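# Fit the red hose end onto the glass connector

## Task

At the workbench, slide the red hose's end fully over the glass hose fitting. The robot must not tip over or be left leaning, and nothing may be knocked or moved out of the work area.

## Robot and tools

ROBOT. TidyBot++ is a mobile base 0.54 m long, 0.50 m wide and 0.38 m high on four driven casters. It carries one seven-joint arm with a two-finger gripper. The shoulder sits 0.12 m ahead of the base centre and 0.68 m above the floor. The segments are 0.42 m (upper arm), 0.31 m (forearm) and 0.31 m (wrist to hand point). The arm starts folded with the hand pointing down, reaching up to 0.08 m past the base front. A downward-pointing hand can rise to roughly 0.94 m, and only close to the base. Cameras: base_camera, and wrist_camera, which looks along the hand.

FRAMES. Base frame: origin on the floor below the base centre, x forward, y left, z up, in metres. hand_pose is the point between the finger pads in this frame. Its z axis runs out along the fingers and its y axis is the direction the fingers open. The odometry frame is the base frame as it stood when the scene began. base_odometry counts wheel turns only, so slip shows up as travel. Heading is in radians, left positive, from -3.142 to 3.142. base_tilt is in degrees, with forward and right positive.

move. One call carries one action, made of any of "base", "joints" and "target", plus optional "speeds" and "min_time_s". "cameras" and "blocking" are not part of the action. The parts start together.
- base: an object of offsets from where the base is now, measured along its current axes. translate_m is forward positive, -2 to 2 m. strafe_m is left positive, -2 to 2 m. rotate_rad is counter-clockwise positive, -6.3 to 6.3 rad.
- joints: absolute angles keyed by name, in radians. joint_2_rad is limited to ±2.249, joint_4_rad to ±2.579 and joint_6_rad to ±2.099. Joints 1, 3, 5 and 7 turn freely and take the short way, so send steps under half a turn. gripper_pos runs from 0 (open, about 85 mm gap) to 1 (closed). joint_1_rad positive turns the arm clockwise seen from above, the opposite sense to heading.
- target: one list of seven numbers, [x, y, z, qw, qx, qy, qz]. It is an absolute hand pose in the base frame, position in metres. Alongside target, joints may hold only gripper_pos.
- speeds: top speeds for this action. translate_m and strafe_m take 0.05 to 0.5 m/s; give only one of them when both move. rotate_rad takes 0.1 to 1.57 rad/s.
- min_time_s: the shortest time, 0.1 to 8 s, for each arm motion.
- cameras: a list of names, or ["all"] or [].
- blocking: true by default, which waits until everything is at rest. false returns after about 0.5 s while motion continues.
No action runs past 15 s, and base moves are cut at 14 s with "time_out". A move with no action only reports the state and images. An unknown key makes a call invalid, and an out-of-range value gets it refused. A refusal or an uncommanded stop cancels the rest of your reply's move, wait and finished_scene calls.

wait: seconds from 0 to 10, plus optional cameras. It returns early once earlier moves have settled.
stop: brakes everything still moving. Braked parts report "stopped" and hold, possibly still pressing on whatever they touch.
zoom_image: camera plus region [x0, y0, x1, y1] in image pixels, top-left origin, at most 504 by 504. It works only on the latest images.
finished_scene: scene is the current scene number. It cannot be undone, and the goal must hold without the robot afterwards.

RESULT LINES. "move" gives done, or the worst status among the motions. base_status, joint_status and hand_status report moving, done, off_target (resting short and possibly still pushing), stopped, contact_stop, time_out, not_followed or torque_fault. "joint command not followed" and "pose unreachable" mean a self-collision check held the arm back, and "cause:" explains why. hand_target is where the joint targets would put the hand. motor_effort is torque as a percent of the maximum, with the peak in brackets. "pictures" lists the cameras in image order, and frames may lag the state slightly. on_its_own lists motions you did not command. "ARM HIT" means a hard hit against the base or the arm itself. MOTOR HOT appears at 60 °C. At 75 °C an OVER-TEMPERATURE FAULT weakens the arm for 30 to 60 s or more; resend the targets afterwards.

ACCURACY. After a target reports done, the hand is usually within 3 cm. To correct it, add (desired position minus hand_pose) to the last target's xyz. For joints, resend each joint its last command plus (wanted angle minus reading). To hold the hand still, resend hand_target, not hand_pose. The arm sags when carrying a load. Small repeat commands may not move it because of friction. Trust the images over hand_pose. Poses that point forward, low and close to the base often miss and can drive the arm into the base. Unreachable poses wander for up to 10 s and then time out.

AVOID. The arm does not avoid obstacles and keeps pushing once blocked, and harder after each correction. Torque above 104.5 N m (joints 1 to 4) or 51.3 N m (joints 5 to 7) freezes the arm for 10 s. Do not drive or turn while the arm is caught on something above about 0.6 m. Do not swing an outstretched arm sideways. Do not reach far over furniture straight from the folded posture. A sideways push with a raised hand can lift two wheels. Backing off or pulling the arm in fixes a slight lean. A blocked base keeps pushing until it times out. Avoid drops, slams, hard shoves and twisting a gripped part. Do not squeeze a part hard while it still rests on something. Loose objects may get pushed briefly by outside forces. Thinking time passes in the scene, and moves keep running during it.

Each tool is called after "Request:" by a JSON object that holds its "name" and its "arguments".

## Session

Request:
{"name": "move", "arguments": {}}

Scene clock: 0.00 s.
Motor temperatures (°C): [43 37 34 37 48 43 50]
base_odometry: x=+0.000 y=+0.000 heading=+0.000
base_tilt: forward=+0.3 right=-0.1
base_status: not commanded
joint_positions: joint_1_rad=-0.009 joint_2_rad=-0.330 joint_3_rad=+3.156 joint_4_rad=-2.537 joint_5_rad=+0.015 joint_6_rad=-0.898 joint_7_rad=+1.597 gripper_pos=+0.000
joint_status: not commanded
motor_effort: joint_1_rad=+1 joint_2_rad=-1 joint_3_rad=+0 joint_4_rad=+13 joint_5_rad=-1 joint_6_rad=+0 joint_7_rad=+0
hand_pose: x=+0.2470 y=-0.0023 z=+0.5821 quat_wxyz=(+0.004, +1.000, +0.015, +0.018) (m; base frame)
hand_target: x=+0.2469 y=-0.0023 z=+0.5820 quat_wxyz=(+0.004, +1.000, +0.015, +0.018) (m; base frame)
hand_status: not commanded
pictures: base_camera, wrist_camera
Images, in order (width x height): base_camera 644x364, wrist_camera 644x476.

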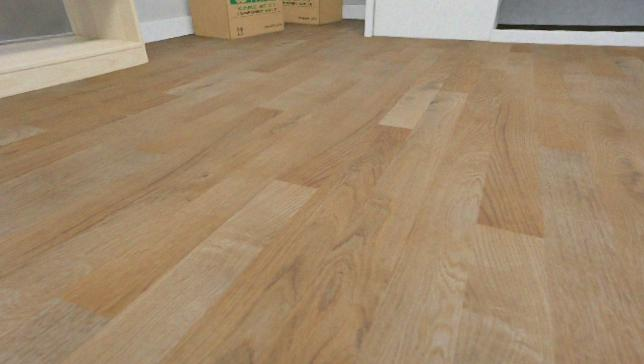

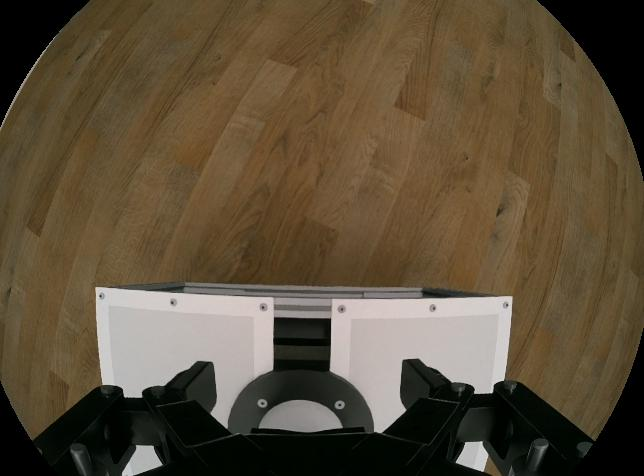

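Request:
{"name": "move", "arguments": {"base": {"rotate_rad":0.8}, "joints": {"joint_6_rad":-0.0}, "cameras": ["all"]}}

Request:
{"name": "move", "arguments": {"base": {"rotate_rad":-1.6}, "cameras": ["all"]}}

Scene clock: 6.93 s.
move: done
base_odometry: x=+0.000 y=+0.000 heading=+0.799
base_tilt: forward=+0.3 right=-0.1
base_status: done
joint_positions: joint_1_rad=-0.009 joint_2_rad=-0.330 joint_3_rad=+3.156 joint_4_rad=-2.537 joint_5_rad=+0.015 joint_6_rad=-0.053 joint_7_rad=+1.597 gripper_pos=+0.000
joint_status: all done
motor_effort: joint_1_rad=+1(2) joint_2_rad=-5(5) joint_3_rad=+0(1) joint_4_rad=+16(16) joint_5_rad=-1(2) joint_6_rad=+7(7) joint_7_rad=+0(1)
hand_pose: x=+0.4759 y=-0.0004 z=+0.6954 quat_wxyz=(+0.008, +0.904, +0.015, +0.427) (m; base frame)
hand_target: x=+0.4859 y=-0.0002 z=+0.7082 quat_wxyz=(+0.008, +0.893, +0.015, +0.450) (m; base frame)
hand_status: not commanded
pictures: base_camera, wrist_camera
Images, in order (width x height): base_camera 644x364, wrist_camera 644x476.

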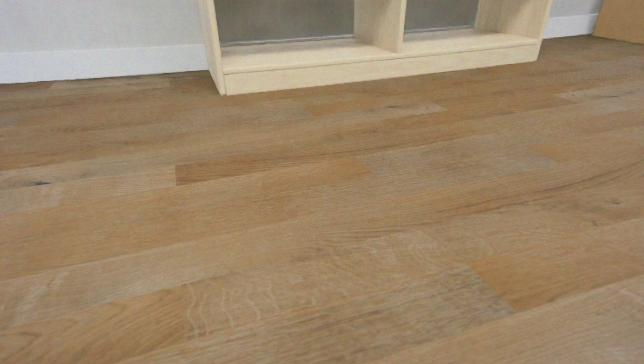

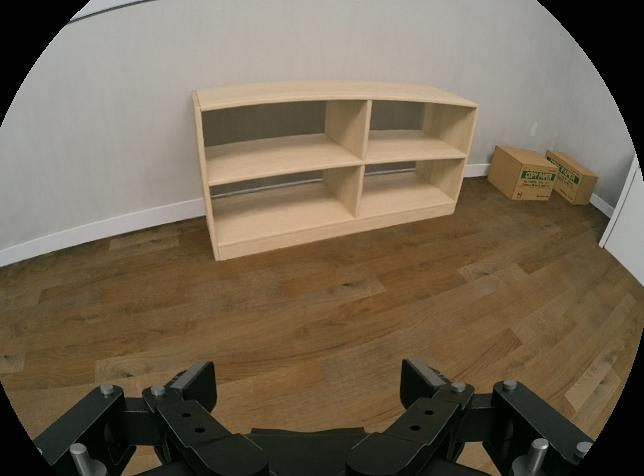

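Scene clock: 9.37 s.
move: done
base_odometry: x=+0.000 y=+0.000 heading=-0.800
base_tilt: forward=+0.3 right=-0.1
base_status: done
joint_positions: joint_1_rad=-0.009 joint_2_rad=-0.330 joint_3_rad=+3.156 joint_4_rad=-2.537 joint_5_rad=+0.015 joint_6_rad=-0.053 joint_7_rad=+1.597 gripper_pos=+0.000
joint_status: not commanded
motor_effort: joint_1_rad=+1(2) joint_2_rad=-5(6) joint_3_rad=+1(2) joint_4_rad=+16(17) joint_5_rad=-1(2) joint_6_rad=+7(7) joint_7_rad=+0(1)
hand_pose: x=+0.4760 y=-0.0004 z=+0.6954 quat_wxyz=(+0.008, +0.904, +0.015, +0.427) (m; base frame)
hand_target: x=+0.4859 y=-0.0002 z=+0.7082 quat_wxyz=(+0.008, +0.893, +0.015, +0.450) (m; base frame)
hand_status: not commanded
pictures: base_camera, wrist_camera
Images, in order (width x height): base_camera 644x364, wrist_camera 644x476.

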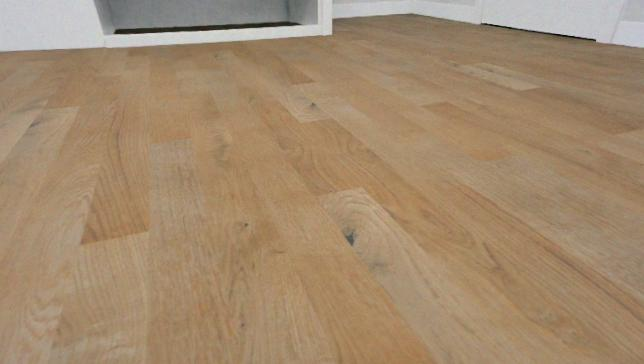

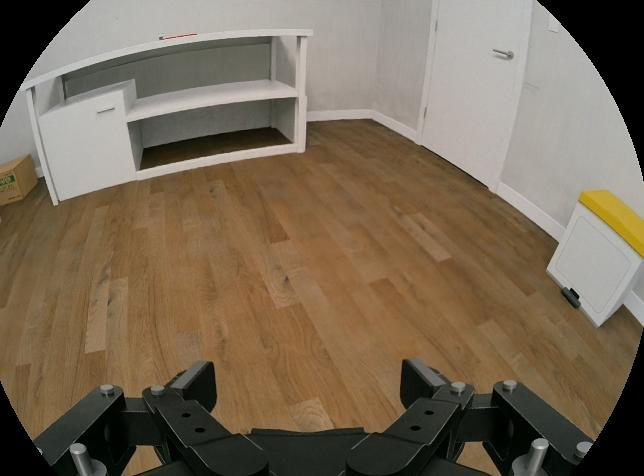

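Request:
{"name": "zoom_image", "arguments": {"camera": "wrist_camera", "region": [100, 10, 320, 110]}}

Request:
{"name": "zoom_image", "arguments": {"camera": "base_camera", "region": [0, 0, 400, 60]}}

Scaled by 2.291.

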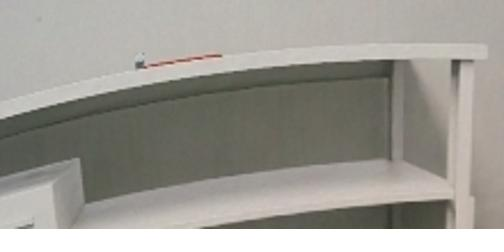

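Scaled by 1.260.

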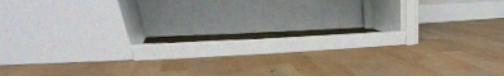

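Request:
{"name": "move", "arguments": {"base": {"rotate_rad":0.33}, "joints": {"joint_6_rad":0.4}, "cameras": ["all"]}}

Scene clock: 43.93 s.
move: done
base_odometry: x=+0.000 y=+0.000 heading=-0.470
base_tilt: forward=+0.3 right=-0.2
base_status: done
joint_positions: joint_1_rad=-0.009 joint_2_rad=-0.330 joint_3_rad=+3.156 joint_4_rad=-2.537 joint_5_rad=+0.015 joint_6_rad=+0.343 joint_7_rad=+1.597 gripper_pos=+0.000
joint_status: all done
motor_effort: joint_1_rad=+1(2) joint_2_rad=-6(6) joint_3_rad=+0(2) joint_4_rad=+17(18) joint_5_rad=-1(2) joint_6_rad=+8(9) joint_7_rad=+0(1)
hand_pose: x=+0.5337 y=+0.0007 z=+0.8034 quat_wxyz=(+0.009, +0.803, +0.014, +0.596) (m; base frame)
hand_target: x=+0.5382 y=+0.0008 z=+0.8203 quat_wxyz=(+0.009, +0.785, +0.014, +0.619) (m; base frame)
hand_status: not commanded
pictures: base_camera, wrist_camera
Images, in order (width x height): base_camera 644x364, wrist_camera 644x476.

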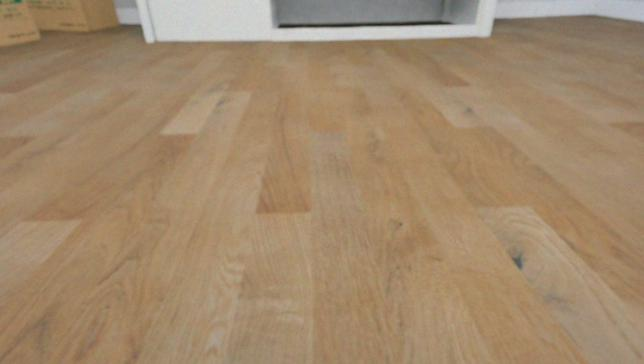

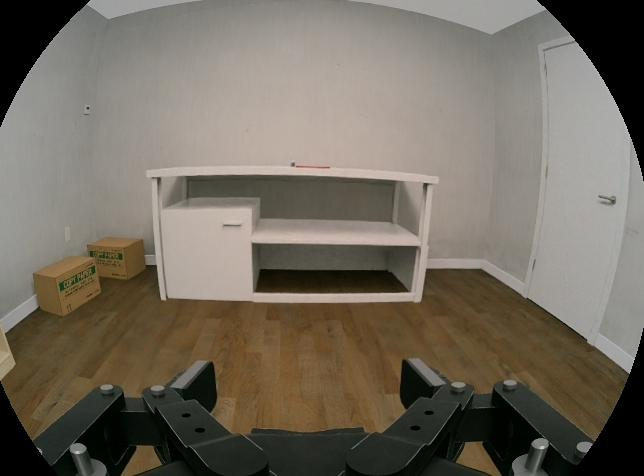

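Request:
{"name": "move", "arguments": {"base": {"translate_m":1.15}, "cameras": ["all"]}}

Scene clock: 56.03 s.
move: done
base_odometry: x=+1.025 y=-0.521 heading=-0.471
base_tilt: forward=+0.3 right=-0.1
base_status: done
joint_positions: joint_1_rad=-0.009 joint_2_rad=-0.330 joint_3_rad=+3.156 joint_4_rad=-2.537 joint_5_rad=+0.015 joint_6_rad=+0.344 joint_7_rad=+1.597 gripper_pos=+0.000
joint_status: not commanded
motor_effort: joint_1_rad=+1(1) joint_2_rad=-6(9) joint_3_rad=+0(1) joint_4_rad=+17(18) joint_5_rad=-1(2) joint_6_rad=+9(9) joint_7_rad=-1(1)
hand_pose: x=+0.5338 y=+0.0007 z=+0.8038 quat_wxyz=(+0.009, +0.802, +0.014, +0.597) (m; base frame)
hand_target: x=+0.5382 y=+0.0008 z=+0.8203 quat_wxyz=(+0.009, +0.785, +0.014, +0.619) (m; base frame)
hand_status: not commanded
pictures: base_camera, wrist_camera
Images, in order (width x height): base_camera 644x364, wrist_camera 644x476.

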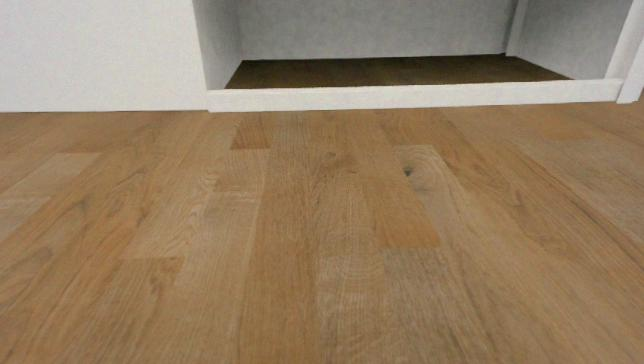

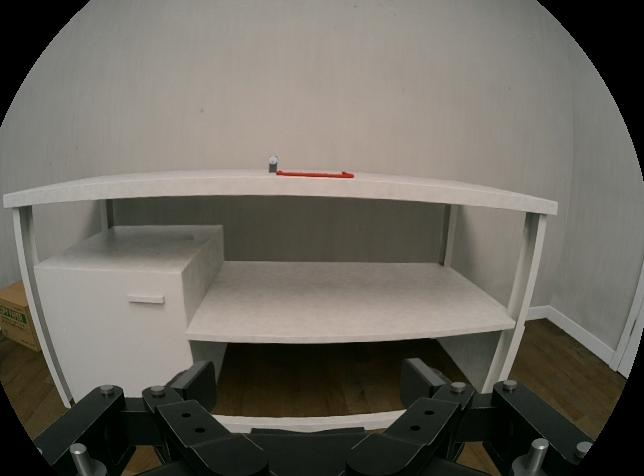

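Request:
{"name": "zoom_image", "arguments": {"camera": "wrist_camera", "region": [240, 140, 380, 210]}}

Scaled by 3.600.

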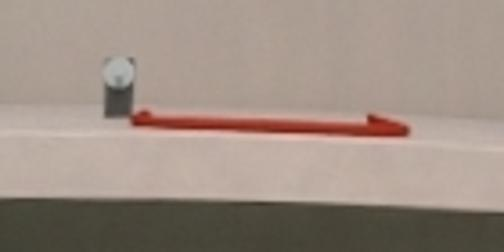

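Request:
{"name": "move", "arguments": {"target": [0.55, 0, 1.08, 0.006, 0.90, 0.015, 0.43], "base": {"translate_m":0.2}, "cameras": ["all"]}}

Scene clock: 79.30 s.
move: done
base_odometry: x=+1.204 y=-0.612 heading=-0.471
base_tilt: forward=+0.3 right=-0.2
base_status: done
joint_positions: joint_1_rad=-0.009 joint_2_rad=-0.192 joint_3_rad=+3.156 joint_4_rad=-1.160 joint_5_rad=+0.015 joint_6_rad=-1.242 joint_7_rad=+1.597 gripper_pos=+0.000
joint_status: not commanded
motor_effort: joint_1_rad=+1(1) joint_2_rad=-9(13) joint_3_rad=+0(1) joint_4_rad=+17(20) joint_5_rad=-2(2) joint_6_rad=+7(9) joint_7_rad=+0(1)
hand_pose: x=+0.5478 y=-0.0059 z=+1.0871 quat_wxyz=(+0.013, +0.894, +0.008, +0.449) (m; base frame)
hand_target: x=+0.5500 y=+0.0000 z=+1.0800 quat_wxyz=(+0.006, +0.902, +0.015, +0.431) (m; base frame)
hand_status: done (0.010 m and 2.5 deg from the pose sent, 0.277 m and 22.2 deg at the start)
pictures: base_camera, wrist_camera
Images, in order (width x height): base_camera 644x364, wrist_camera 644x476.

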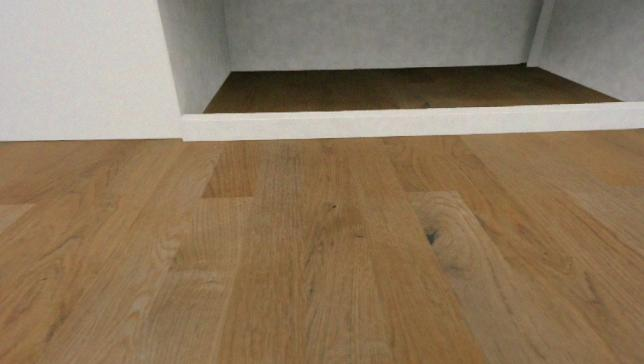

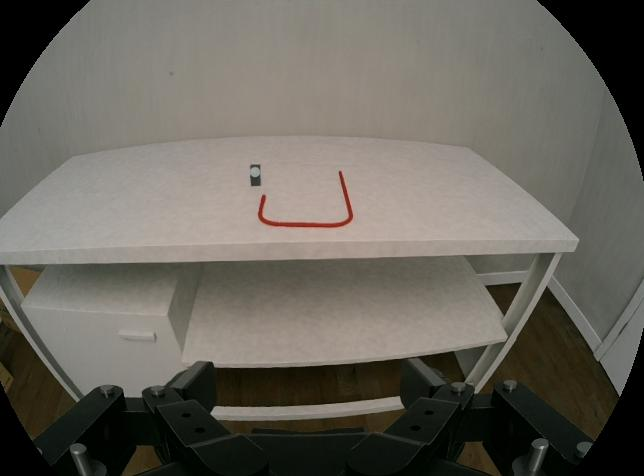

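Request:
{"name": "zoom_image", "arguments": {"camera": "wrist_camera", "region": [220, 140, 380, 250]}}

Scaled by 3.150.

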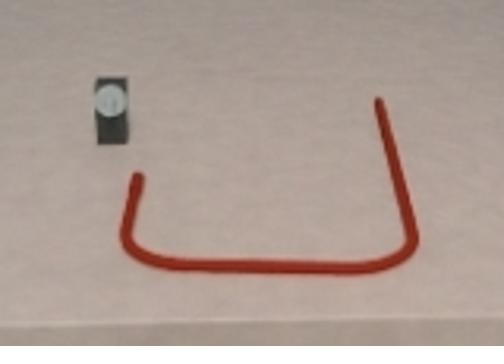

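Request:
{"name": "move", "arguments": {"base": {"translate_m":0.25, "strafe_m":0.14}, "speeds": {"translate_m":0.2}, "target": [0.6, 0.005, 1.04, 0.0, 0.94, 0.02, 0.34], "cameras": ["all"]}}

Request:
{"name": "zoom_image", "arguments": {"camera": "wrist_camera", "region": [200, 90, 460, 300]}}

Scene clock: 97.43 s.
move: done
base_odometry: x=+1.490 y=-0.601 heading=-0.471
base_tilt: forward=+0.3 right=-0.2
base_status: done
joint_positions: joint_1_rad=-0.010 joint_2_rad=+0.049 joint_3_rad=+3.156 joint_4_rad=-0.946 joint_5_rad=+0.015 joint_6_rad=-1.436 joint_7_rad=+1.597 gripper_pos=+0.000
joint_status: not commanded
motor_effort: joint_1_rad=+1(2) joint_2_rad=-17(20) joint_3_rad=+0(1) joint_4_rad=+16(17) joint_5_rad=-1(2) joint_6_rad=+6(8) joint_7_rad=+0(1)
hand_pose: x=+0.6066 y=-0.0051 z=+1.0369 quat_wxyz=(+0.013, +0.938, +0.008, +0.347) (m; base frame)
hand_target: x=+0.6000 y=+0.0050 z=+1.0400 quat_wxyz=(+0.000, +0.940, +0.020, +0.340) (m; base frame)
hand_status: done (0.012 m and 2.2 deg from the pose sent, 0.071 m and 13.7 deg at the start)
pictures: base_camera, wrist_camera
Images, in order (width x height): base_camera 644x364, wrist_camera 644x476.

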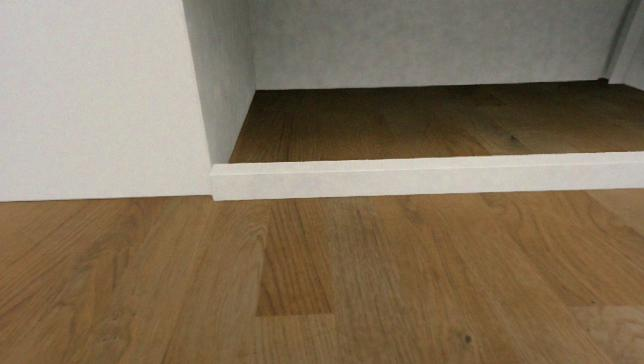

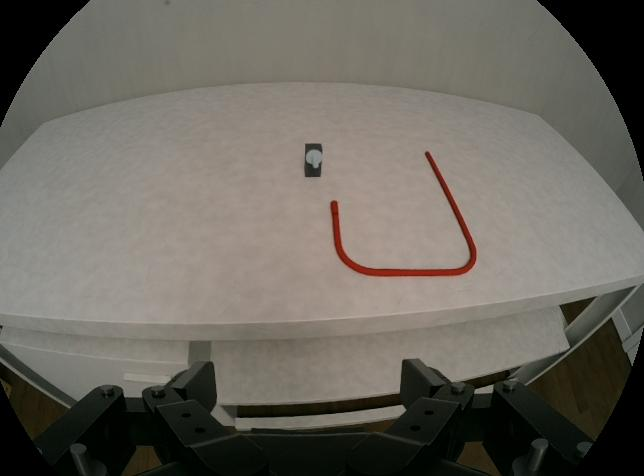

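Scaled by 1.938.

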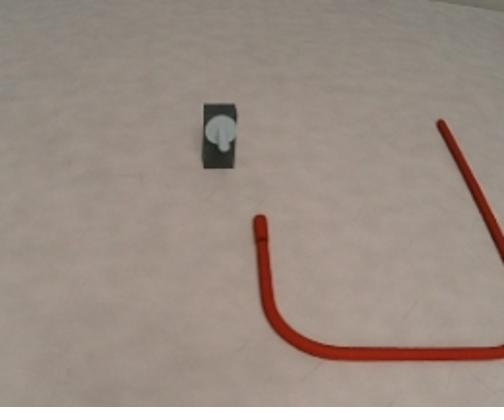

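Request:
{"name": "move", "arguments": {"base": {"translate_m":0.12, "strafe_m":-0.02}, "speeds": {"translate_m":0.15}, "target": [0.55, 0.005, 0.95, 0.0, 0.99, 0.02, 0.14], "cameras": ["all"]}}

Request:
{"name": "zoom_image", "arguments": {"camera": "wrist_camera", "region": [200, 90, 460, 300]}}

Scene clock: 121.17 s.
move: done
base_odometry: x=+1.588 y=-0.673 heading=-0.471
base_tilt: forward=+0.3 right=-0.2
base_status: done
joint_positions: joint_1_rad=-0.010 joint_2_rad=+0.160 joint_3_rad=+3.156 joint_4_rad=-0.922 joint_5_rad=+0.015 joint_6_rad=-1.754 joint_7_rad=+1.597 gripper_pos=+0.000
joint_status: not commanded
motor_effort: joint_1_rad=+1(2) joint_2_rad=-19(23) joint_3_rad=+0(1) joint_4_rad=+15(17) joint_5_rad=-1(2) joint_6_rad=+3(6) joint_7_rad=-1(1)
hand_pose: x=+0.5573 y=-0.0043 z=+0.9476 quat_wxyz=(+0.010, +0.988, +0.008, +0.152) (m; base frame)
hand_target: x=+0.5500 y=+0.0050 z=+0.9500 quat_wxyz=(+0.000, +0.990, +0.020, +0.140) (m; base frame)
hand_status: done (0.012 m and 2.2 deg from the pose sent, 0.104 m and 24.6 deg at the start)
pictures: base_camera, wrist_camera
Images, in order (width x height): base_camera 644x364, wrist_camera 644x476.

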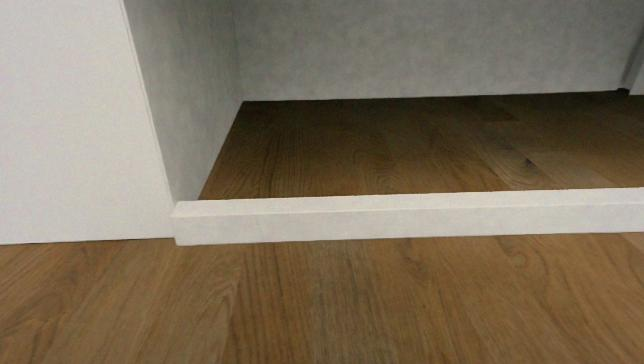

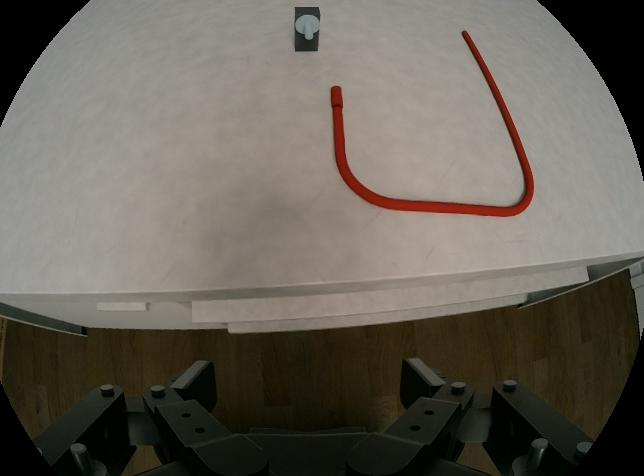

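Scaled by 1.938.

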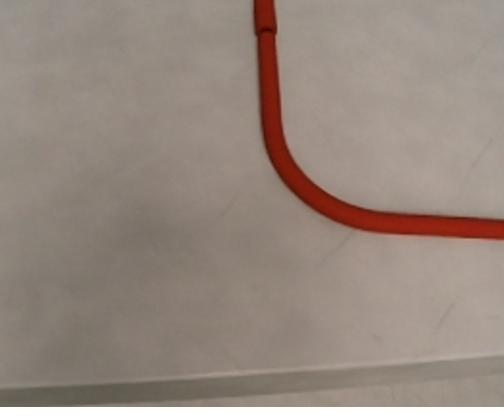

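Request:
{"name": "move", "arguments": {"base": {"translate_m":0.22, "rotate_rad":0.05}, "speeds": {"translate_m":0.15}, "target": [0.6, 0.005, 0.95, 0.0, 0.995, 0.02, 0.06], "cameras": ["all"]}}

Request:
{"name": "zoom_image", "arguments": {"camera": "wrist_camera", "region": [200, 60, 460, 270]}}

Scene clock: 148.07 s.
move: off_target
base_odometry: x=+1.785 y=-0.773 heading=-0.420
base_tilt: forward=+0.3 right=-0.2
base_status: done
joint_positions: joint_1_rad=-0.019 joint_2_rad=+0.518 joint_3_rad=+3.166 joint_4_rad=-0.308 joint_5_rad=+0.015 joint_6_rad=-2.068 joint_7_rad=+1.597 gripper_pos=+0.000
joint_status: not commanded
motor_effort: joint_1_rad=+1(3) joint_2_rad=-28(30) joint_3_rad=+0(2) joint_4_rad=+13(16) joint_5_rad=-1(3) joint_6_rad=+2(4) joint_7_rad=-1(1)
hand_pose: x=+0.6349 y=-0.0004 z=+0.9587 quat_wxyz=(+0.014, +0.992, +0.008, +0.123) (m; base frame)
hand_target: x=+0.6294 y=+0.0050 z=+0.9550 quat_wxyz=(+0.001, +0.994, +0.020, +0.108) (m; base frame)
hand_status: off_target (0.036 m and 7.6 deg from the pose sent, 0.044 m and 10.7 deg at the start; a joint's target at an end of its range on 48 of 48 steps)
pictures: base_camera, wrist_camera
Images, in order (width x height): base_camera 644x364, wrist_camera 644x476.

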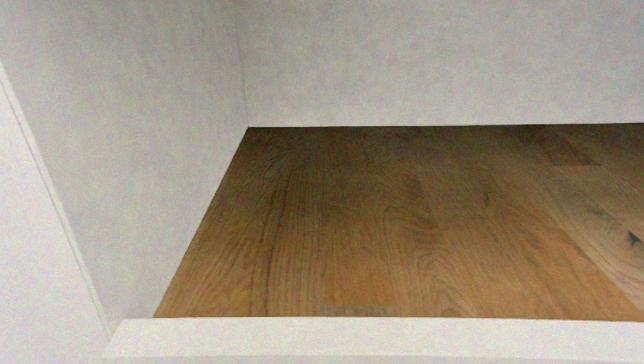

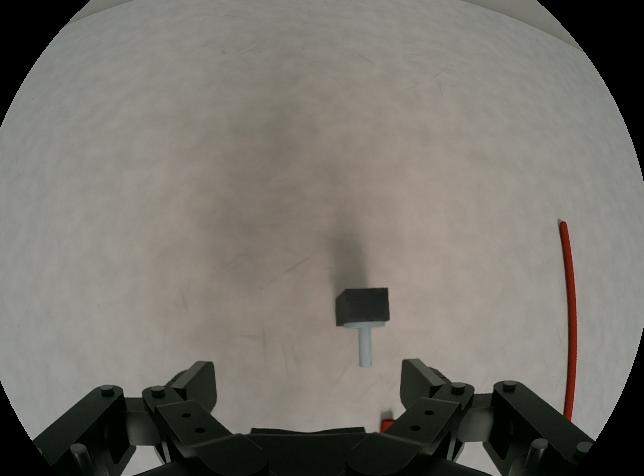

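Scaled by 1.938.

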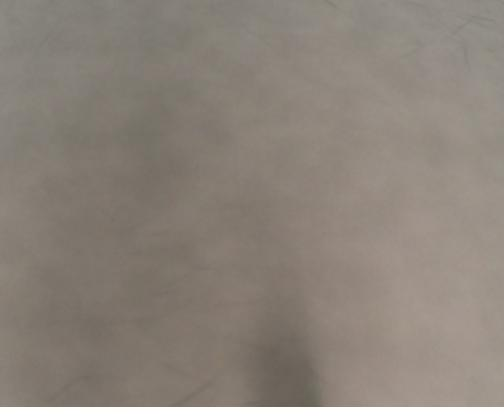

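Request:
{"name": "move", "arguments": {"base": {"strafe_m":-0.085}, "speeds": {"strafe_m":0.15}, "target": [0.50, 0.0, 0.90, 0.0, 0.976, 0.0, 0.216], "cameras": ["wrist_camera"]}}

Scene clock: 180.50 s.
move: done
base_odometry: x=+1.750 y=-0.851 heading=-0.420
base_tilt: forward=+0.3 right=-0.1
base_status: done
joint_positions: joint_1_rad=-0.017 joint_2_rad=-0.089 joint_3_rad=+3.166 joint_4_rad=-1.406 joint_5_rad=+0.015 joint_6_rad=-1.454 joint_7_rad=+1.597 gripper_pos=+0.000
joint_status: not commanded
motor_effort: joint_1_rad=+1(4) joint_2_rad=-13(29) joint_3_rad=+0(2) joint_4_rad=+17(17) joint_5_rad=-1(2) joint_6_rad=+3(4) joint_7_rad=-1(1)
hand_pose: x=+0.4990 y=-0.0063 z=+0.8896 quat_wxyz=(+0.009, +0.983, +0.009, +0.184) (m; base frame)
hand_target: x=+0.5000 y=+0.0000 z=+0.9000 quat_wxyz=(+0.000, +0.976, +0.000, +0.216) (m; base frame)
hand_status: done (0.012 m and 4.0 deg from the pose sent, 0.147 m and 10.9 deg at the start)
pictures: wrist_camera
Images, in order (width x height): wrist_camera 644x476.

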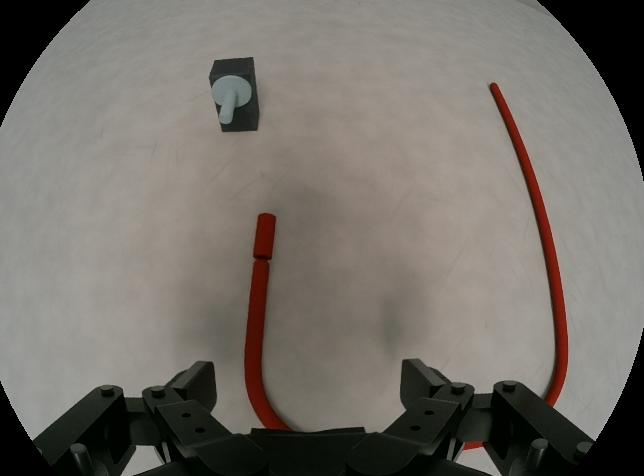

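Request:
{"name": "move", "arguments": {"base": {"strafe_m":0.031}, "speeds": {"strafe_m":0.15}, "target": [0.52, 0.006, 0.84, 0.0, 0.976, 0.0, 0.216], "cameras": ["wrist_camera"]}}

Scene clock: 189.93 s.
move: off_target
base_odometry: x=+1.763 y=-0.822 heading=-0.420
base_tilt: forward=+0.3 right=-0.1
base_status: done
joint_positions: joint_1_rad=-0.018 joint_2_rad=-0.125 joint_3_rad=+3.158 joint_4_rad=-1.544 joint_5_rad=+0.015 joint_6_rad=-1.252 joint_7_rad=+1.590 gripper_pos=+0.000
joint_status: not commanded
motor_effort: joint_1_rad=+1(2) joint_2_rad=-5(13) joint_3_rad=+0(2) joint_4_rad=+11(17) joint_5_rad=+1(2) joint_6_rad=+3(4) joint_7_rad=+0(1)
hand_pose: x=+0.5188 y=-0.0030 z=+0.8696 quat_wxyz=(+0.008, +0.972, +0.010, +0.233) (m; base frame)
hand_target: x=+0.5200 y=+0.0060 z=+0.8400 quat_wxyz=(+0.000, +0.976, +0.000, +0.216) (m; base frame)
hand_status: off_target (0.031 m and 2.5 deg from the pose sent, 0.055 m and 4.0 deg at the start)
pictures: wrist_camera
Images, in order (width x height): wrist_camera 644x476.

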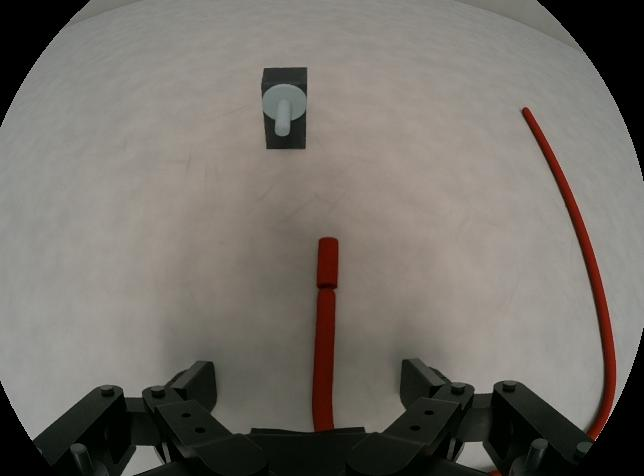

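Request:
{"name": "move", "arguments": {"target": [0.555, 0.000, 0.862, 0.0, 0.976, 0.0, 0.216], "cameras": ["wrist_camera"]}}

Scene clock: 206.23 s.
move: done
base_odometry: x=+1.763 y=-0.822 heading=-0.420
base_tilt: forward=+0.3 right=-0.1
base_status: not commanded
joint_positions: joint_1_rad=-0.018 joint_2_rad=-0.046 joint_3_rad=+3.158 joint_4_rad=-1.470 joint_5_rad=+0.015 joint_6_rad=-1.251 joint_7_rad=+1.590 gripper_pos=+0.000
joint_status: not commanded
motor_effort: joint_1_rad=+1(1) joint_2_rad=-13(14) joint_3_rad=+1(1) joint_4_rad=+15(16) joint_5_rad=-1(1) joint_6_rad=+4(4) joint_7_rad=-1(1)
hand_pose: x=+0.5509 y=-0.0028 z=+0.8700 quat_wxyz=(+0.009, +0.973, +0.010, +0.231) (m; base frame)
hand_target: x=+0.5550 y=+0.0000 z=+0.8620 quat_wxyz=(+0.000, +0.976, +0.000, +0.216) (m; base frame)
hand_status: done (0.009 m and 2.3 deg from the pose sent, 0.037 m and 2.5 deg at the start)
pictures: wrist_camera
Images, in order (width x height): wrist_camera 644x476.

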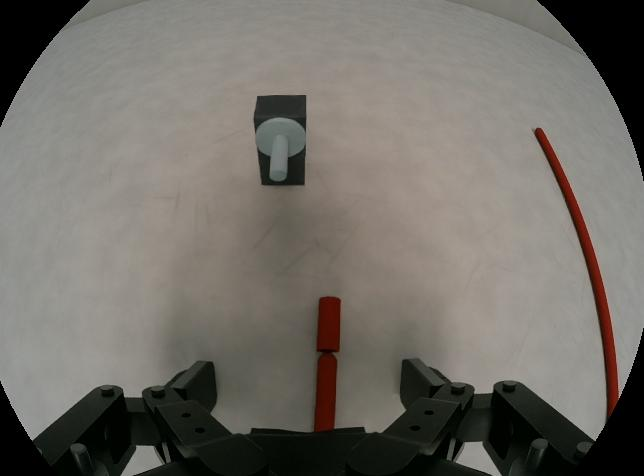

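Request:
{"name": "move", "arguments": {"target": [0.555, 0.000, 0.846, 0.0, 0.976, 0.0, 0.216]}}

Request:
{"name": "move", "arguments": {"joints": {"gripper_pos":0.97}, "cameras": ["wrist_camera"]}}

Scene clock: 223.27 s.
move: done
base_odometry: x=+1.763 y=-0.822 heading=-0.420
base_tilt: forward=+0.3 right=-0.1
base_status: not commanded
joint_positions: joint_1_rad=-0.018 joint_2_rad=-0.046 joint_3_rad=+3.158 joint_4_rad=-1.474 joint_5_rad=+0.015 joint_6_rad=-1.241 joint_7_rad=+1.590 gripper_pos=+0.000
joint_status: not commanded
motor_effort: joint_1_rad=+1(1) joint_2_rad=-11(13) joint_3_rad=+0(1) joint_4_rad=+14(16) joint_5_rad=-1(1) joint_6_rad=+3(4) joint_7_rad=-1(1)
hand_pose: x=+0.5527 y=-0.0028 z=+0.8698 quat_wxyz=(+0.009, +0.972, +0.010, +0.234) (m; base frame)
hand_target: x=+0.5550 y=+0.0000 z=+0.8460 quat_wxyz=(+0.000, +0.976, +0.000, +0.216) (m; base frame)
hand_status: done (0.024 m and 2.6 deg from the pose sent, 0.025 m and 2.3 deg at the start)
pictures: none

Scene clock: 224.63 s.
move: done
base_odometry: x=+1.763 y=-0.822 heading=-0.420
base_tilt: forward=+0.3 right=-0.1
base_status: not commanded
joint_positions: joint_1_rad=-0.014 joint_2_rad=-0.057 joint_3_rad=+3.165 joint_4_rad=-1.468 joint_5_rad=+0.017 joint_6_rad=-1.221 joint_7_rad=+1.590 gripper_pos=+0.961
joint_status: all done
motor_effort: joint_1_rad=+1(5) joint_2_rad=-7(10) joint_3_rad=+1(4) joint_4_rad=+10(13) joint_5_rad=-1(8) joint_6_rad=+0(3) joint_7_rad=+0(1)
hand_pose: x=+0.5572 y=-0.0078 z=+0.8802 quat_wxyz=(+0.011, +0.968, +0.005, +0.252) (m; base frame)
hand_target: x=+0.5550 y=+0.0000 z=+0.8460 quat_wxyz=(+0.000, +0.976, +0.000, +0.216) (m; base frame)
hand_status: not commanded
pictures: wrist_camera
Images, in order (width x height): wrist_camera 644x476.

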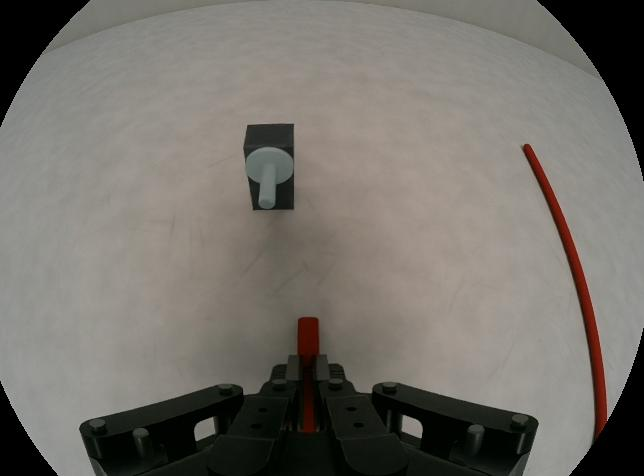

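Request:
{"name": "move", "arguments": {"target": [0.54, 0.010, 0.920, 0.0, 0.976, 0.0, 0.216], "cameras": ["wrist_camera"]}}

Request:
{"name": "zoom_image", "arguments": {"camera": "wrist_camera", "region": [200, 120, 420, 440]}}

Scene clock: 234.00 s.
move: done
base_odometry: x=+1.763 y=-0.822 heading=-0.420
base_tilt: forward=+0.3 right=-0.1
base_status: not commanded
joint_positions: joint_1_rad=-0.014 joint_2_rad=-0.030 joint_3_rad=+3.165 joint_4_rad=-1.294 joint_5_rad=+0.017 joint_6_rad=-1.416 joint_7_rad=+1.582 gripper_pos=+0.961
joint_status: not commanded
motor_effort: joint_1_rad=+1(1) joint_2_rad=-15(17) joint_3_rad=+0(1) joint_4_rad=+16(18) joint_5_rad=-1(2) joint_6_rad=+4(5) joint_7_rad=-1(1)
hand_pose: x=+0.5450 y=-0.0079 z=+0.9189 quat_wxyz=(+0.010, +0.973, +0.000, +0.229) (m; base frame)
hand_target: x=+0.5400 y=+0.0100 z=+0.9200 quat_wxyz=(+0.000, +0.976, +0.000, +0.216) (m; base frame)
hand_status: done (0.019 m and 1.9 deg from the pose sent, 0.047 m and 4.5 deg at the start)
pictures: wrist_camera
Images, in order (width x height): wrist_camera 644x476.

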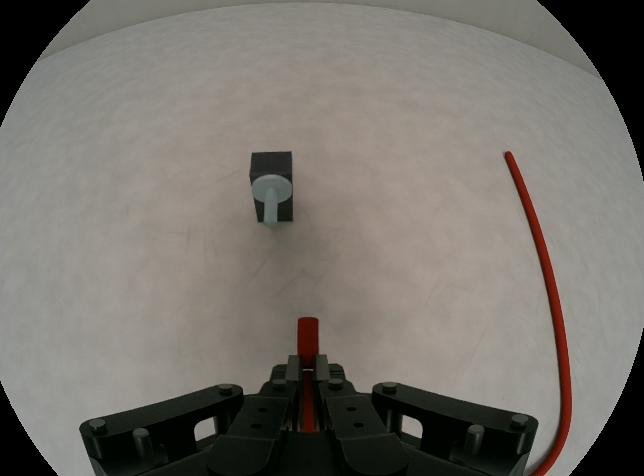

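Scaled by 1.575.

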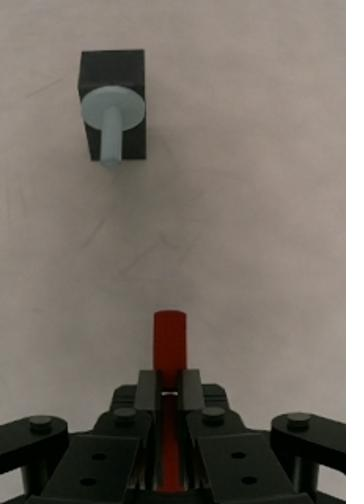

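Request:
{"name": "move", "arguments": {"base": {"strafe_m":0.03,"translate_m":0.03}, "speeds": {"strafe_m":0.1}, "cameras": ["wrist_camera"]}}

Request:
{"name": "zoom_image", "arguments": {"camera": "wrist_camera", "region": [220, 170, 400, 400]}}

Scene clock: 272.77 s.
move: done
base_odometry: x=+1.803 y=-0.807 heading=-0.420
base_tilt: forward=+0.3 right=-0.2
base_status: done
joint_positions: joint_1_rad=-0.018 joint_2_rad=-0.029 joint_3_rad=+3.163 joint_4_rad=-1.294 joint_5_rad=+0.017 joint_6_rad=-1.420 joint_7_rad=+1.582 gripper_pos=+0.961
joint_status: not commanded
motor_effort: joint_1_rad=+1(2) joint_2_rad=-15(17) joint_3_rad=+0(2) joint_4_rad=+16(17) joint_5_rad=-2(2) joint_6_rad=+4(5) joint_7_rad=+0(1)
hand_pose: x=+0.5442 y=-0.0054 z=+0.9177 quat_wxyz=(+0.010, +0.974, +0.003, +0.226) (m; base frame)
hand_target: x=+0.5400 y=+0.0100 z=+0.9200 quat_wxyz=(+0.000, +0.976, +0.000, +0.216) (m; base frame)
hand_status: not commanded
pictures: wrist_camera
Images, in order (width x height): wrist_camera 644x476.

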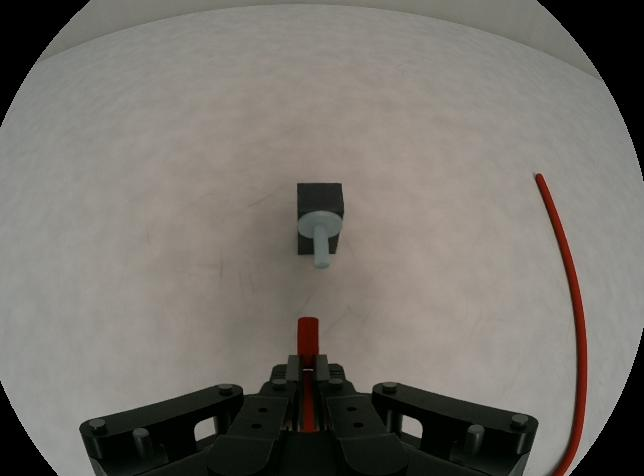

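Scaled by 2.191.

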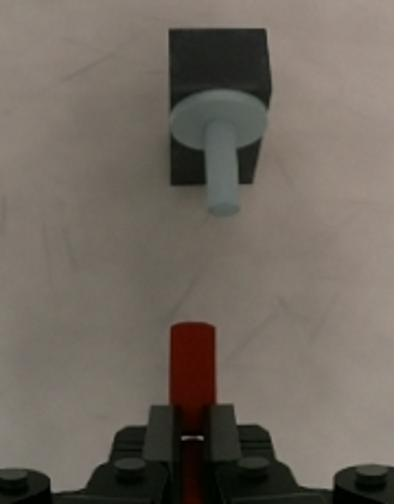

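Request:
{"name": "move", "arguments": {"base": {"strafe_m":-0.0075}, "speeds": {"strafe_m":0.1}, "target": [0.536, 0.010, 0.900, 0.0, 0.9735, 0.0, 0.228], "cameras": ["wrist_camera"]}}

Request:
{"name": "zoom_image", "arguments": {"camera": "wrist_camera", "region": [220, 170, 400, 400]}}

Scene clock: 307.67 s.
move: done
base_odometry: x=+1.800 y=-0.814 heading=-0.420
base_tilt: forward=+0.3 right=-0.2
base_status: done
joint_positions: joint_1_rad=-0.020 joint_2_rad=-0.030 joint_3_rad=+3.159 joint_4_rad=-1.366 joint_5_rad=+0.017 joint_6_rad=-1.398 joint_7_rad=+1.581 gripper_pos=+0.961
joint_status: not commanded
motor_effort: joint_1_rad=+1(2) joint_2_rad=-15(17) joint_3_rad=+0(2) joint_4_rad=+17(18) joint_5_rad=-1(3) joint_6_rad=+4(4) joint_7_rad=+0(1)
hand_pose: x=+0.5357 y=-0.0030 z=+0.8899 quat_wxyz=(+0.009, +0.979, +0.006, +0.202) (m; base frame)
hand_target: x=+0.5360 y=+0.0100 z=+0.9000 quat_wxyz=(+0.000, +0.974, +0.000, +0.228) (m; base frame)
hand_status: done (0.017 m and 3.3 deg from the pose sent, 0.025 m and 1.2 deg at the start)
pictures: wrist_camera
Images, in order (width x height): wrist_camera 644x476.

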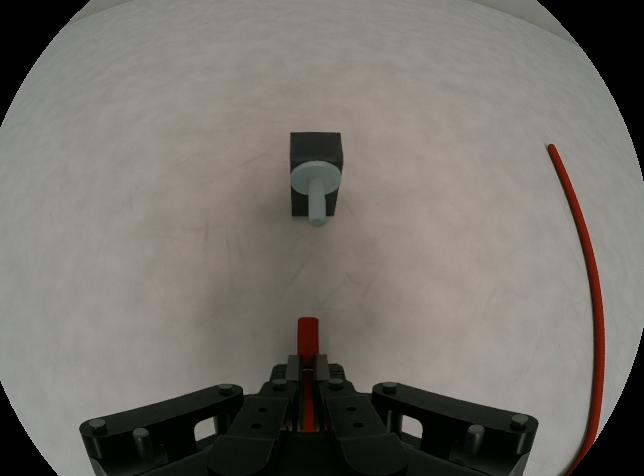

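Scaled by 2.191.

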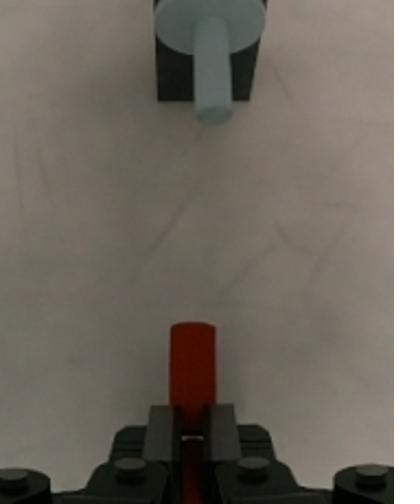

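Request:
{"name": "move", "arguments": {"base": {"strafe_m":-0.004,"translate_m":0.03}, "speeds": {"strafe_m":0.1}, "cameras": ["wrist_camera"]}}

Request:
{"name": "zoom_image", "arguments": {"camera": "wrist_camera", "region": [220, 170, 400, 400]}}

Scene clock: 326.63 s.
move: done
base_odometry: x=+1.826 y=-0.830 heading=-0.420
base_tilt: forward=+0.3 right=-0.1
base_status: done
joint_positions: joint_1_rad=-0.020 joint_2_rad=-0.036 joint_3_rad=+3.159 joint_4_rad=-1.366 joint_5_rad=+0.017 joint_6_rad=-1.398 joint_7_rad=+1.581 gripper_pos=+0.961
joint_status: not commanded
motor_effort: joint_1_rad=+1(1) joint_2_rad=-15(18) joint_3_rad=+0(1) joint_4_rad=+17(18) joint_5_rad=-1(2) joint_6_rad=+4(5) joint_7_rad=-1(1)
hand_pose: x=+0.5345 y=-0.0030 z=+0.8926 quat_wxyz=(+0.009, +0.979, +0.006, +0.206) (m; base frame)
hand_target: x=+0.5360 y=+0.0100 z=+0.9000 quat_wxyz=(+0.000, +0.974, +0.000, +0.228) (m; base frame)
hand_status: not commanded
pictures: wrist_camera
Images, in order (width x height): wrist_camera 644x476.

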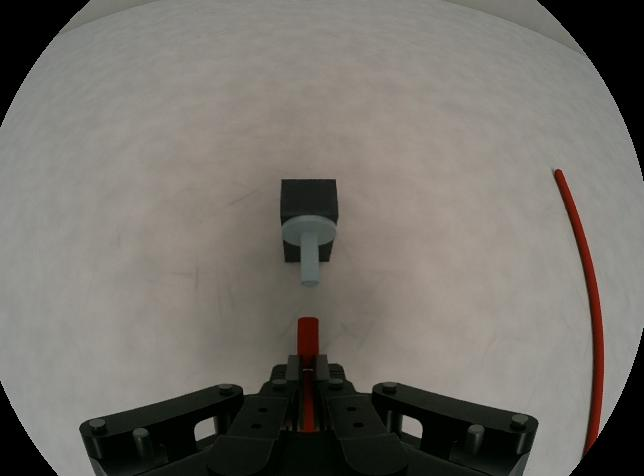

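Scaled by 2.191.

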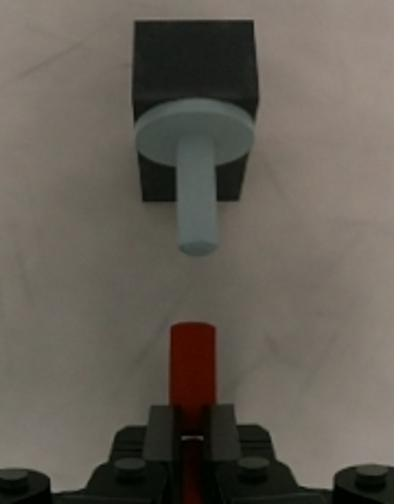

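Request:
{"name": "move", "arguments": {"base": {"strafe_m":-0.001,"translate_m":0.018}, "speeds": {"translate_m":0.05}, "cameras": ["wrist_camera"]}}

Request:
{"name": "zoom_image", "arguments": {"camera": "wrist_camera", "region": [250, 230, 370, 390]}}

Scene clock: 367.87 s.
move: done
base_odometry: x=+1.842 y=-0.838 heading=-0.420
base_tilt: forward=+0.3 right=-0.1
base_status: done
joint_positions: joint_1_rad=-0.020 joint_2_rad=-0.038 joint_3_rad=+3.159 joint_4_rad=-1.366 joint_5_rad=+0.017 joint_6_rad=-1.398 joint_7_rad=+1.581 gripper_pos=+0.961
joint_status: not commanded
motor_effort: joint_1_rad=+1(2) joint_2_rad=-15(18) joint_3_rad=+0(1) joint_4_rad=+17(18) joint_5_rad=-2(2) joint_6_rad=+4(4) joint_7_rad=+0(1)
hand_pose: x=+0.5343 y=-0.0030 z=+0.8931 quat_wxyz=(+0.009, +0.978, +0.006, +0.206) (m; base frame)
hand_target: x=+0.5360 y=+0.0100 z=+0.9000 quat_wxyz=(+0.000, +0.974, +0.000, +0.228) (m; base frame)
hand_status: not commanded
pictures: wrist_camera
Images, in order (width x height): wrist_camera 644x476.

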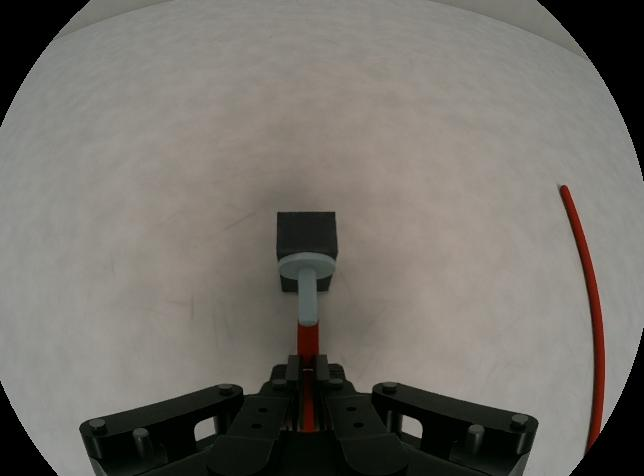

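Scaled by 3.150.

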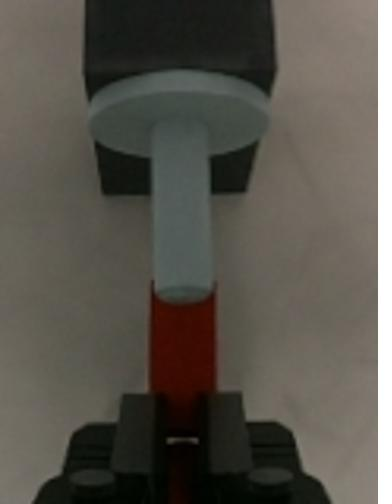

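Request:
{"name": "move", "arguments": {"base": {"translate_m":-0.015}, "speeds": {"translate_m":0.05}}}

Request:
{"name": "move", "arguments": {"target": [0.537, 0.010, 0.912, 0.0, 0.9735, 0.0, 0.228], "cameras": ["wrist_camera"]}}

Request:
{"name": "zoom_image", "arguments": {"camera": "wrist_camera", "region": [250, 230, 370, 390]}}

Scene clock: 381.30 s.
move: done
base_odometry: x=+1.828 y=-0.832 heading=-0.420
base_tilt: forward=+0.4 right=-0.1
base_status: done
joint_positions: joint_1_rad=-0.020 joint_2_rad=-0.039 joint_3_rad=+3.159 joint_4_rad=-1.366 joint_5_rad=+0.017 joint_6_rad=-1.398 joint_7_rad=+1.581 gripper_pos=+0.961
joint_status: not commanded
motor_effort: joint_1_rad=+1(1) joint_2_rad=-15(19) joint_3_rad=+0(1) joint_4_rad=+17(18) joint_5_rad=-1(2) joint_6_rad=+4(4) joint_7_rad=+0(1)
hand_pose: x=+0.5341 y=-0.0030 z=+0.8936 quat_wxyz=(+0.009, +0.978, +0.006, +0.207) (m; base frame)
hand_target: x=+0.5360 y=+0.0100 z=+0.9000 quat_wxyz=(+0.000, +0.974, +0.000, +0.228) (m; base frame)
hand_status: not commanded
pictures: none

Scene clock: 382.03 s.
move: done
base_odometry: x=+1.828 y=-0.832 heading=-0.420
base_tilt: forward=+0.3 right=-0.1
base_status: not commanded
joint_positions: joint_1_rad=-0.020 joint_2_rad=-0.039 joint_3_rad=+3.159 joint_4_rad=-1.350 joint_5_rad=+0.017 joint_6_rad=-1.398 joint_7_rad=+1.581 gripper_pos=+0.961
joint_status: not commanded
motor_effort: joint_1_rad=+1(1) joint_2_rad=-15(16) joint_3_rad=+0(1) joint_4_rad=+17(18) joint_5_rad=-1(2) joint_6_rad=+4(4) joint_7_rad=+0(1)
hand_pose: x=+0.5372 y=-0.0030 z=+0.9001 quat_wxyz=(+0.009, +0.977, +0.005, +0.214) (m; base frame)
hand_target: x=+0.5370 y=+0.0100 z=+0.9120 quat_wxyz=(+0.000, +0.974, +0.000, +0.228) (m; base frame)
hand_status: done (0.018 m and 2.0 deg from the pose sent, 0.023 m and 2.8 deg at the start)
pictures: wrist_camera
Images, in order (width x height): wrist_camera 644x476.

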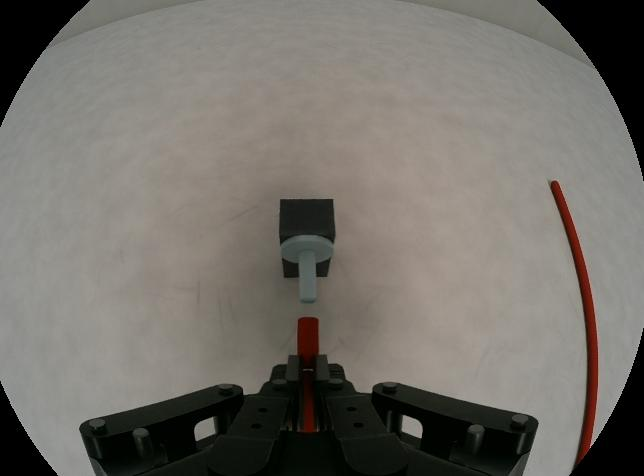

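Scaled by 3.150.

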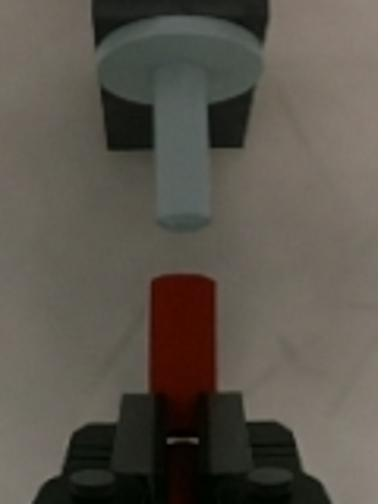

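Request:
{"name": "move", "arguments": {"base": {"translate_m":0.013}, "speeds": {"translate_m":0.05}, "cameras": ["wrist_camera"]}}

Request:
{"name": "zoom_image", "arguments": {"camera": "wrist_camera", "region": [250, 230, 370, 390]}}

Scene clock: 391.83 s.
move: done
base_odometry: x=+1.840 y=-0.837 heading=-0.420
base_tilt: forward=+0.3 right=-0.2
base_status: done
joint_positions: joint_1_rad=-0.020 joint_2_rad=-0.039 joint_3_rad=+3.159 joint_4_rad=-1.350 joint_5_rad=+0.017 joint_6_rad=-1.398 joint_7_rad=+1.581 gripper_pos=+0.961
joint_status: not commanded
motor_effort: joint_1_rad=+1(2) joint_2_rad=-15(18) joint_3_rad=-1(1) joint_4_rad=+17(18) joint_5_rad=-1(2) joint_6_rad=+4(5) joint_7_rad=+0(1)
hand_pose: x=+0.5371 y=-0.0030 z=+0.9003 quat_wxyz=(+0.009, +0.977, +0.006, +0.214) (m; base frame)
hand_target: x=+0.5370 y=+0.0100 z=+0.9120 quat_wxyz=(+0.000, +0.974, +0.000, +0.228) (m; base frame)
hand_status: not commanded
pictures: wrist_camera
Images, in order (width x height): wrist_camera 644x476.

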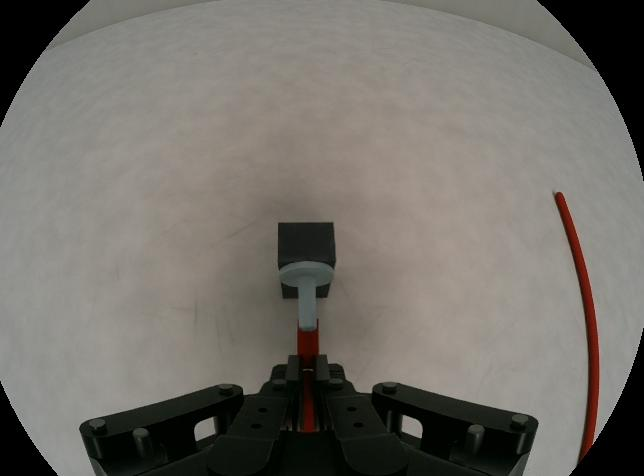

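Scaled by 3.150.

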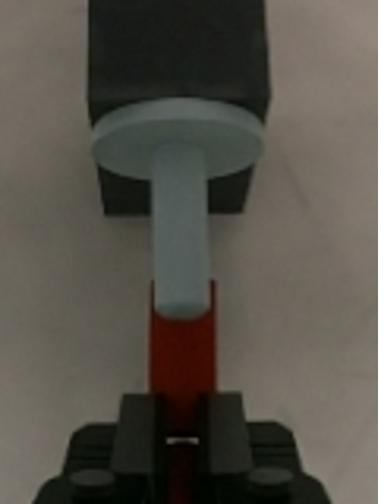

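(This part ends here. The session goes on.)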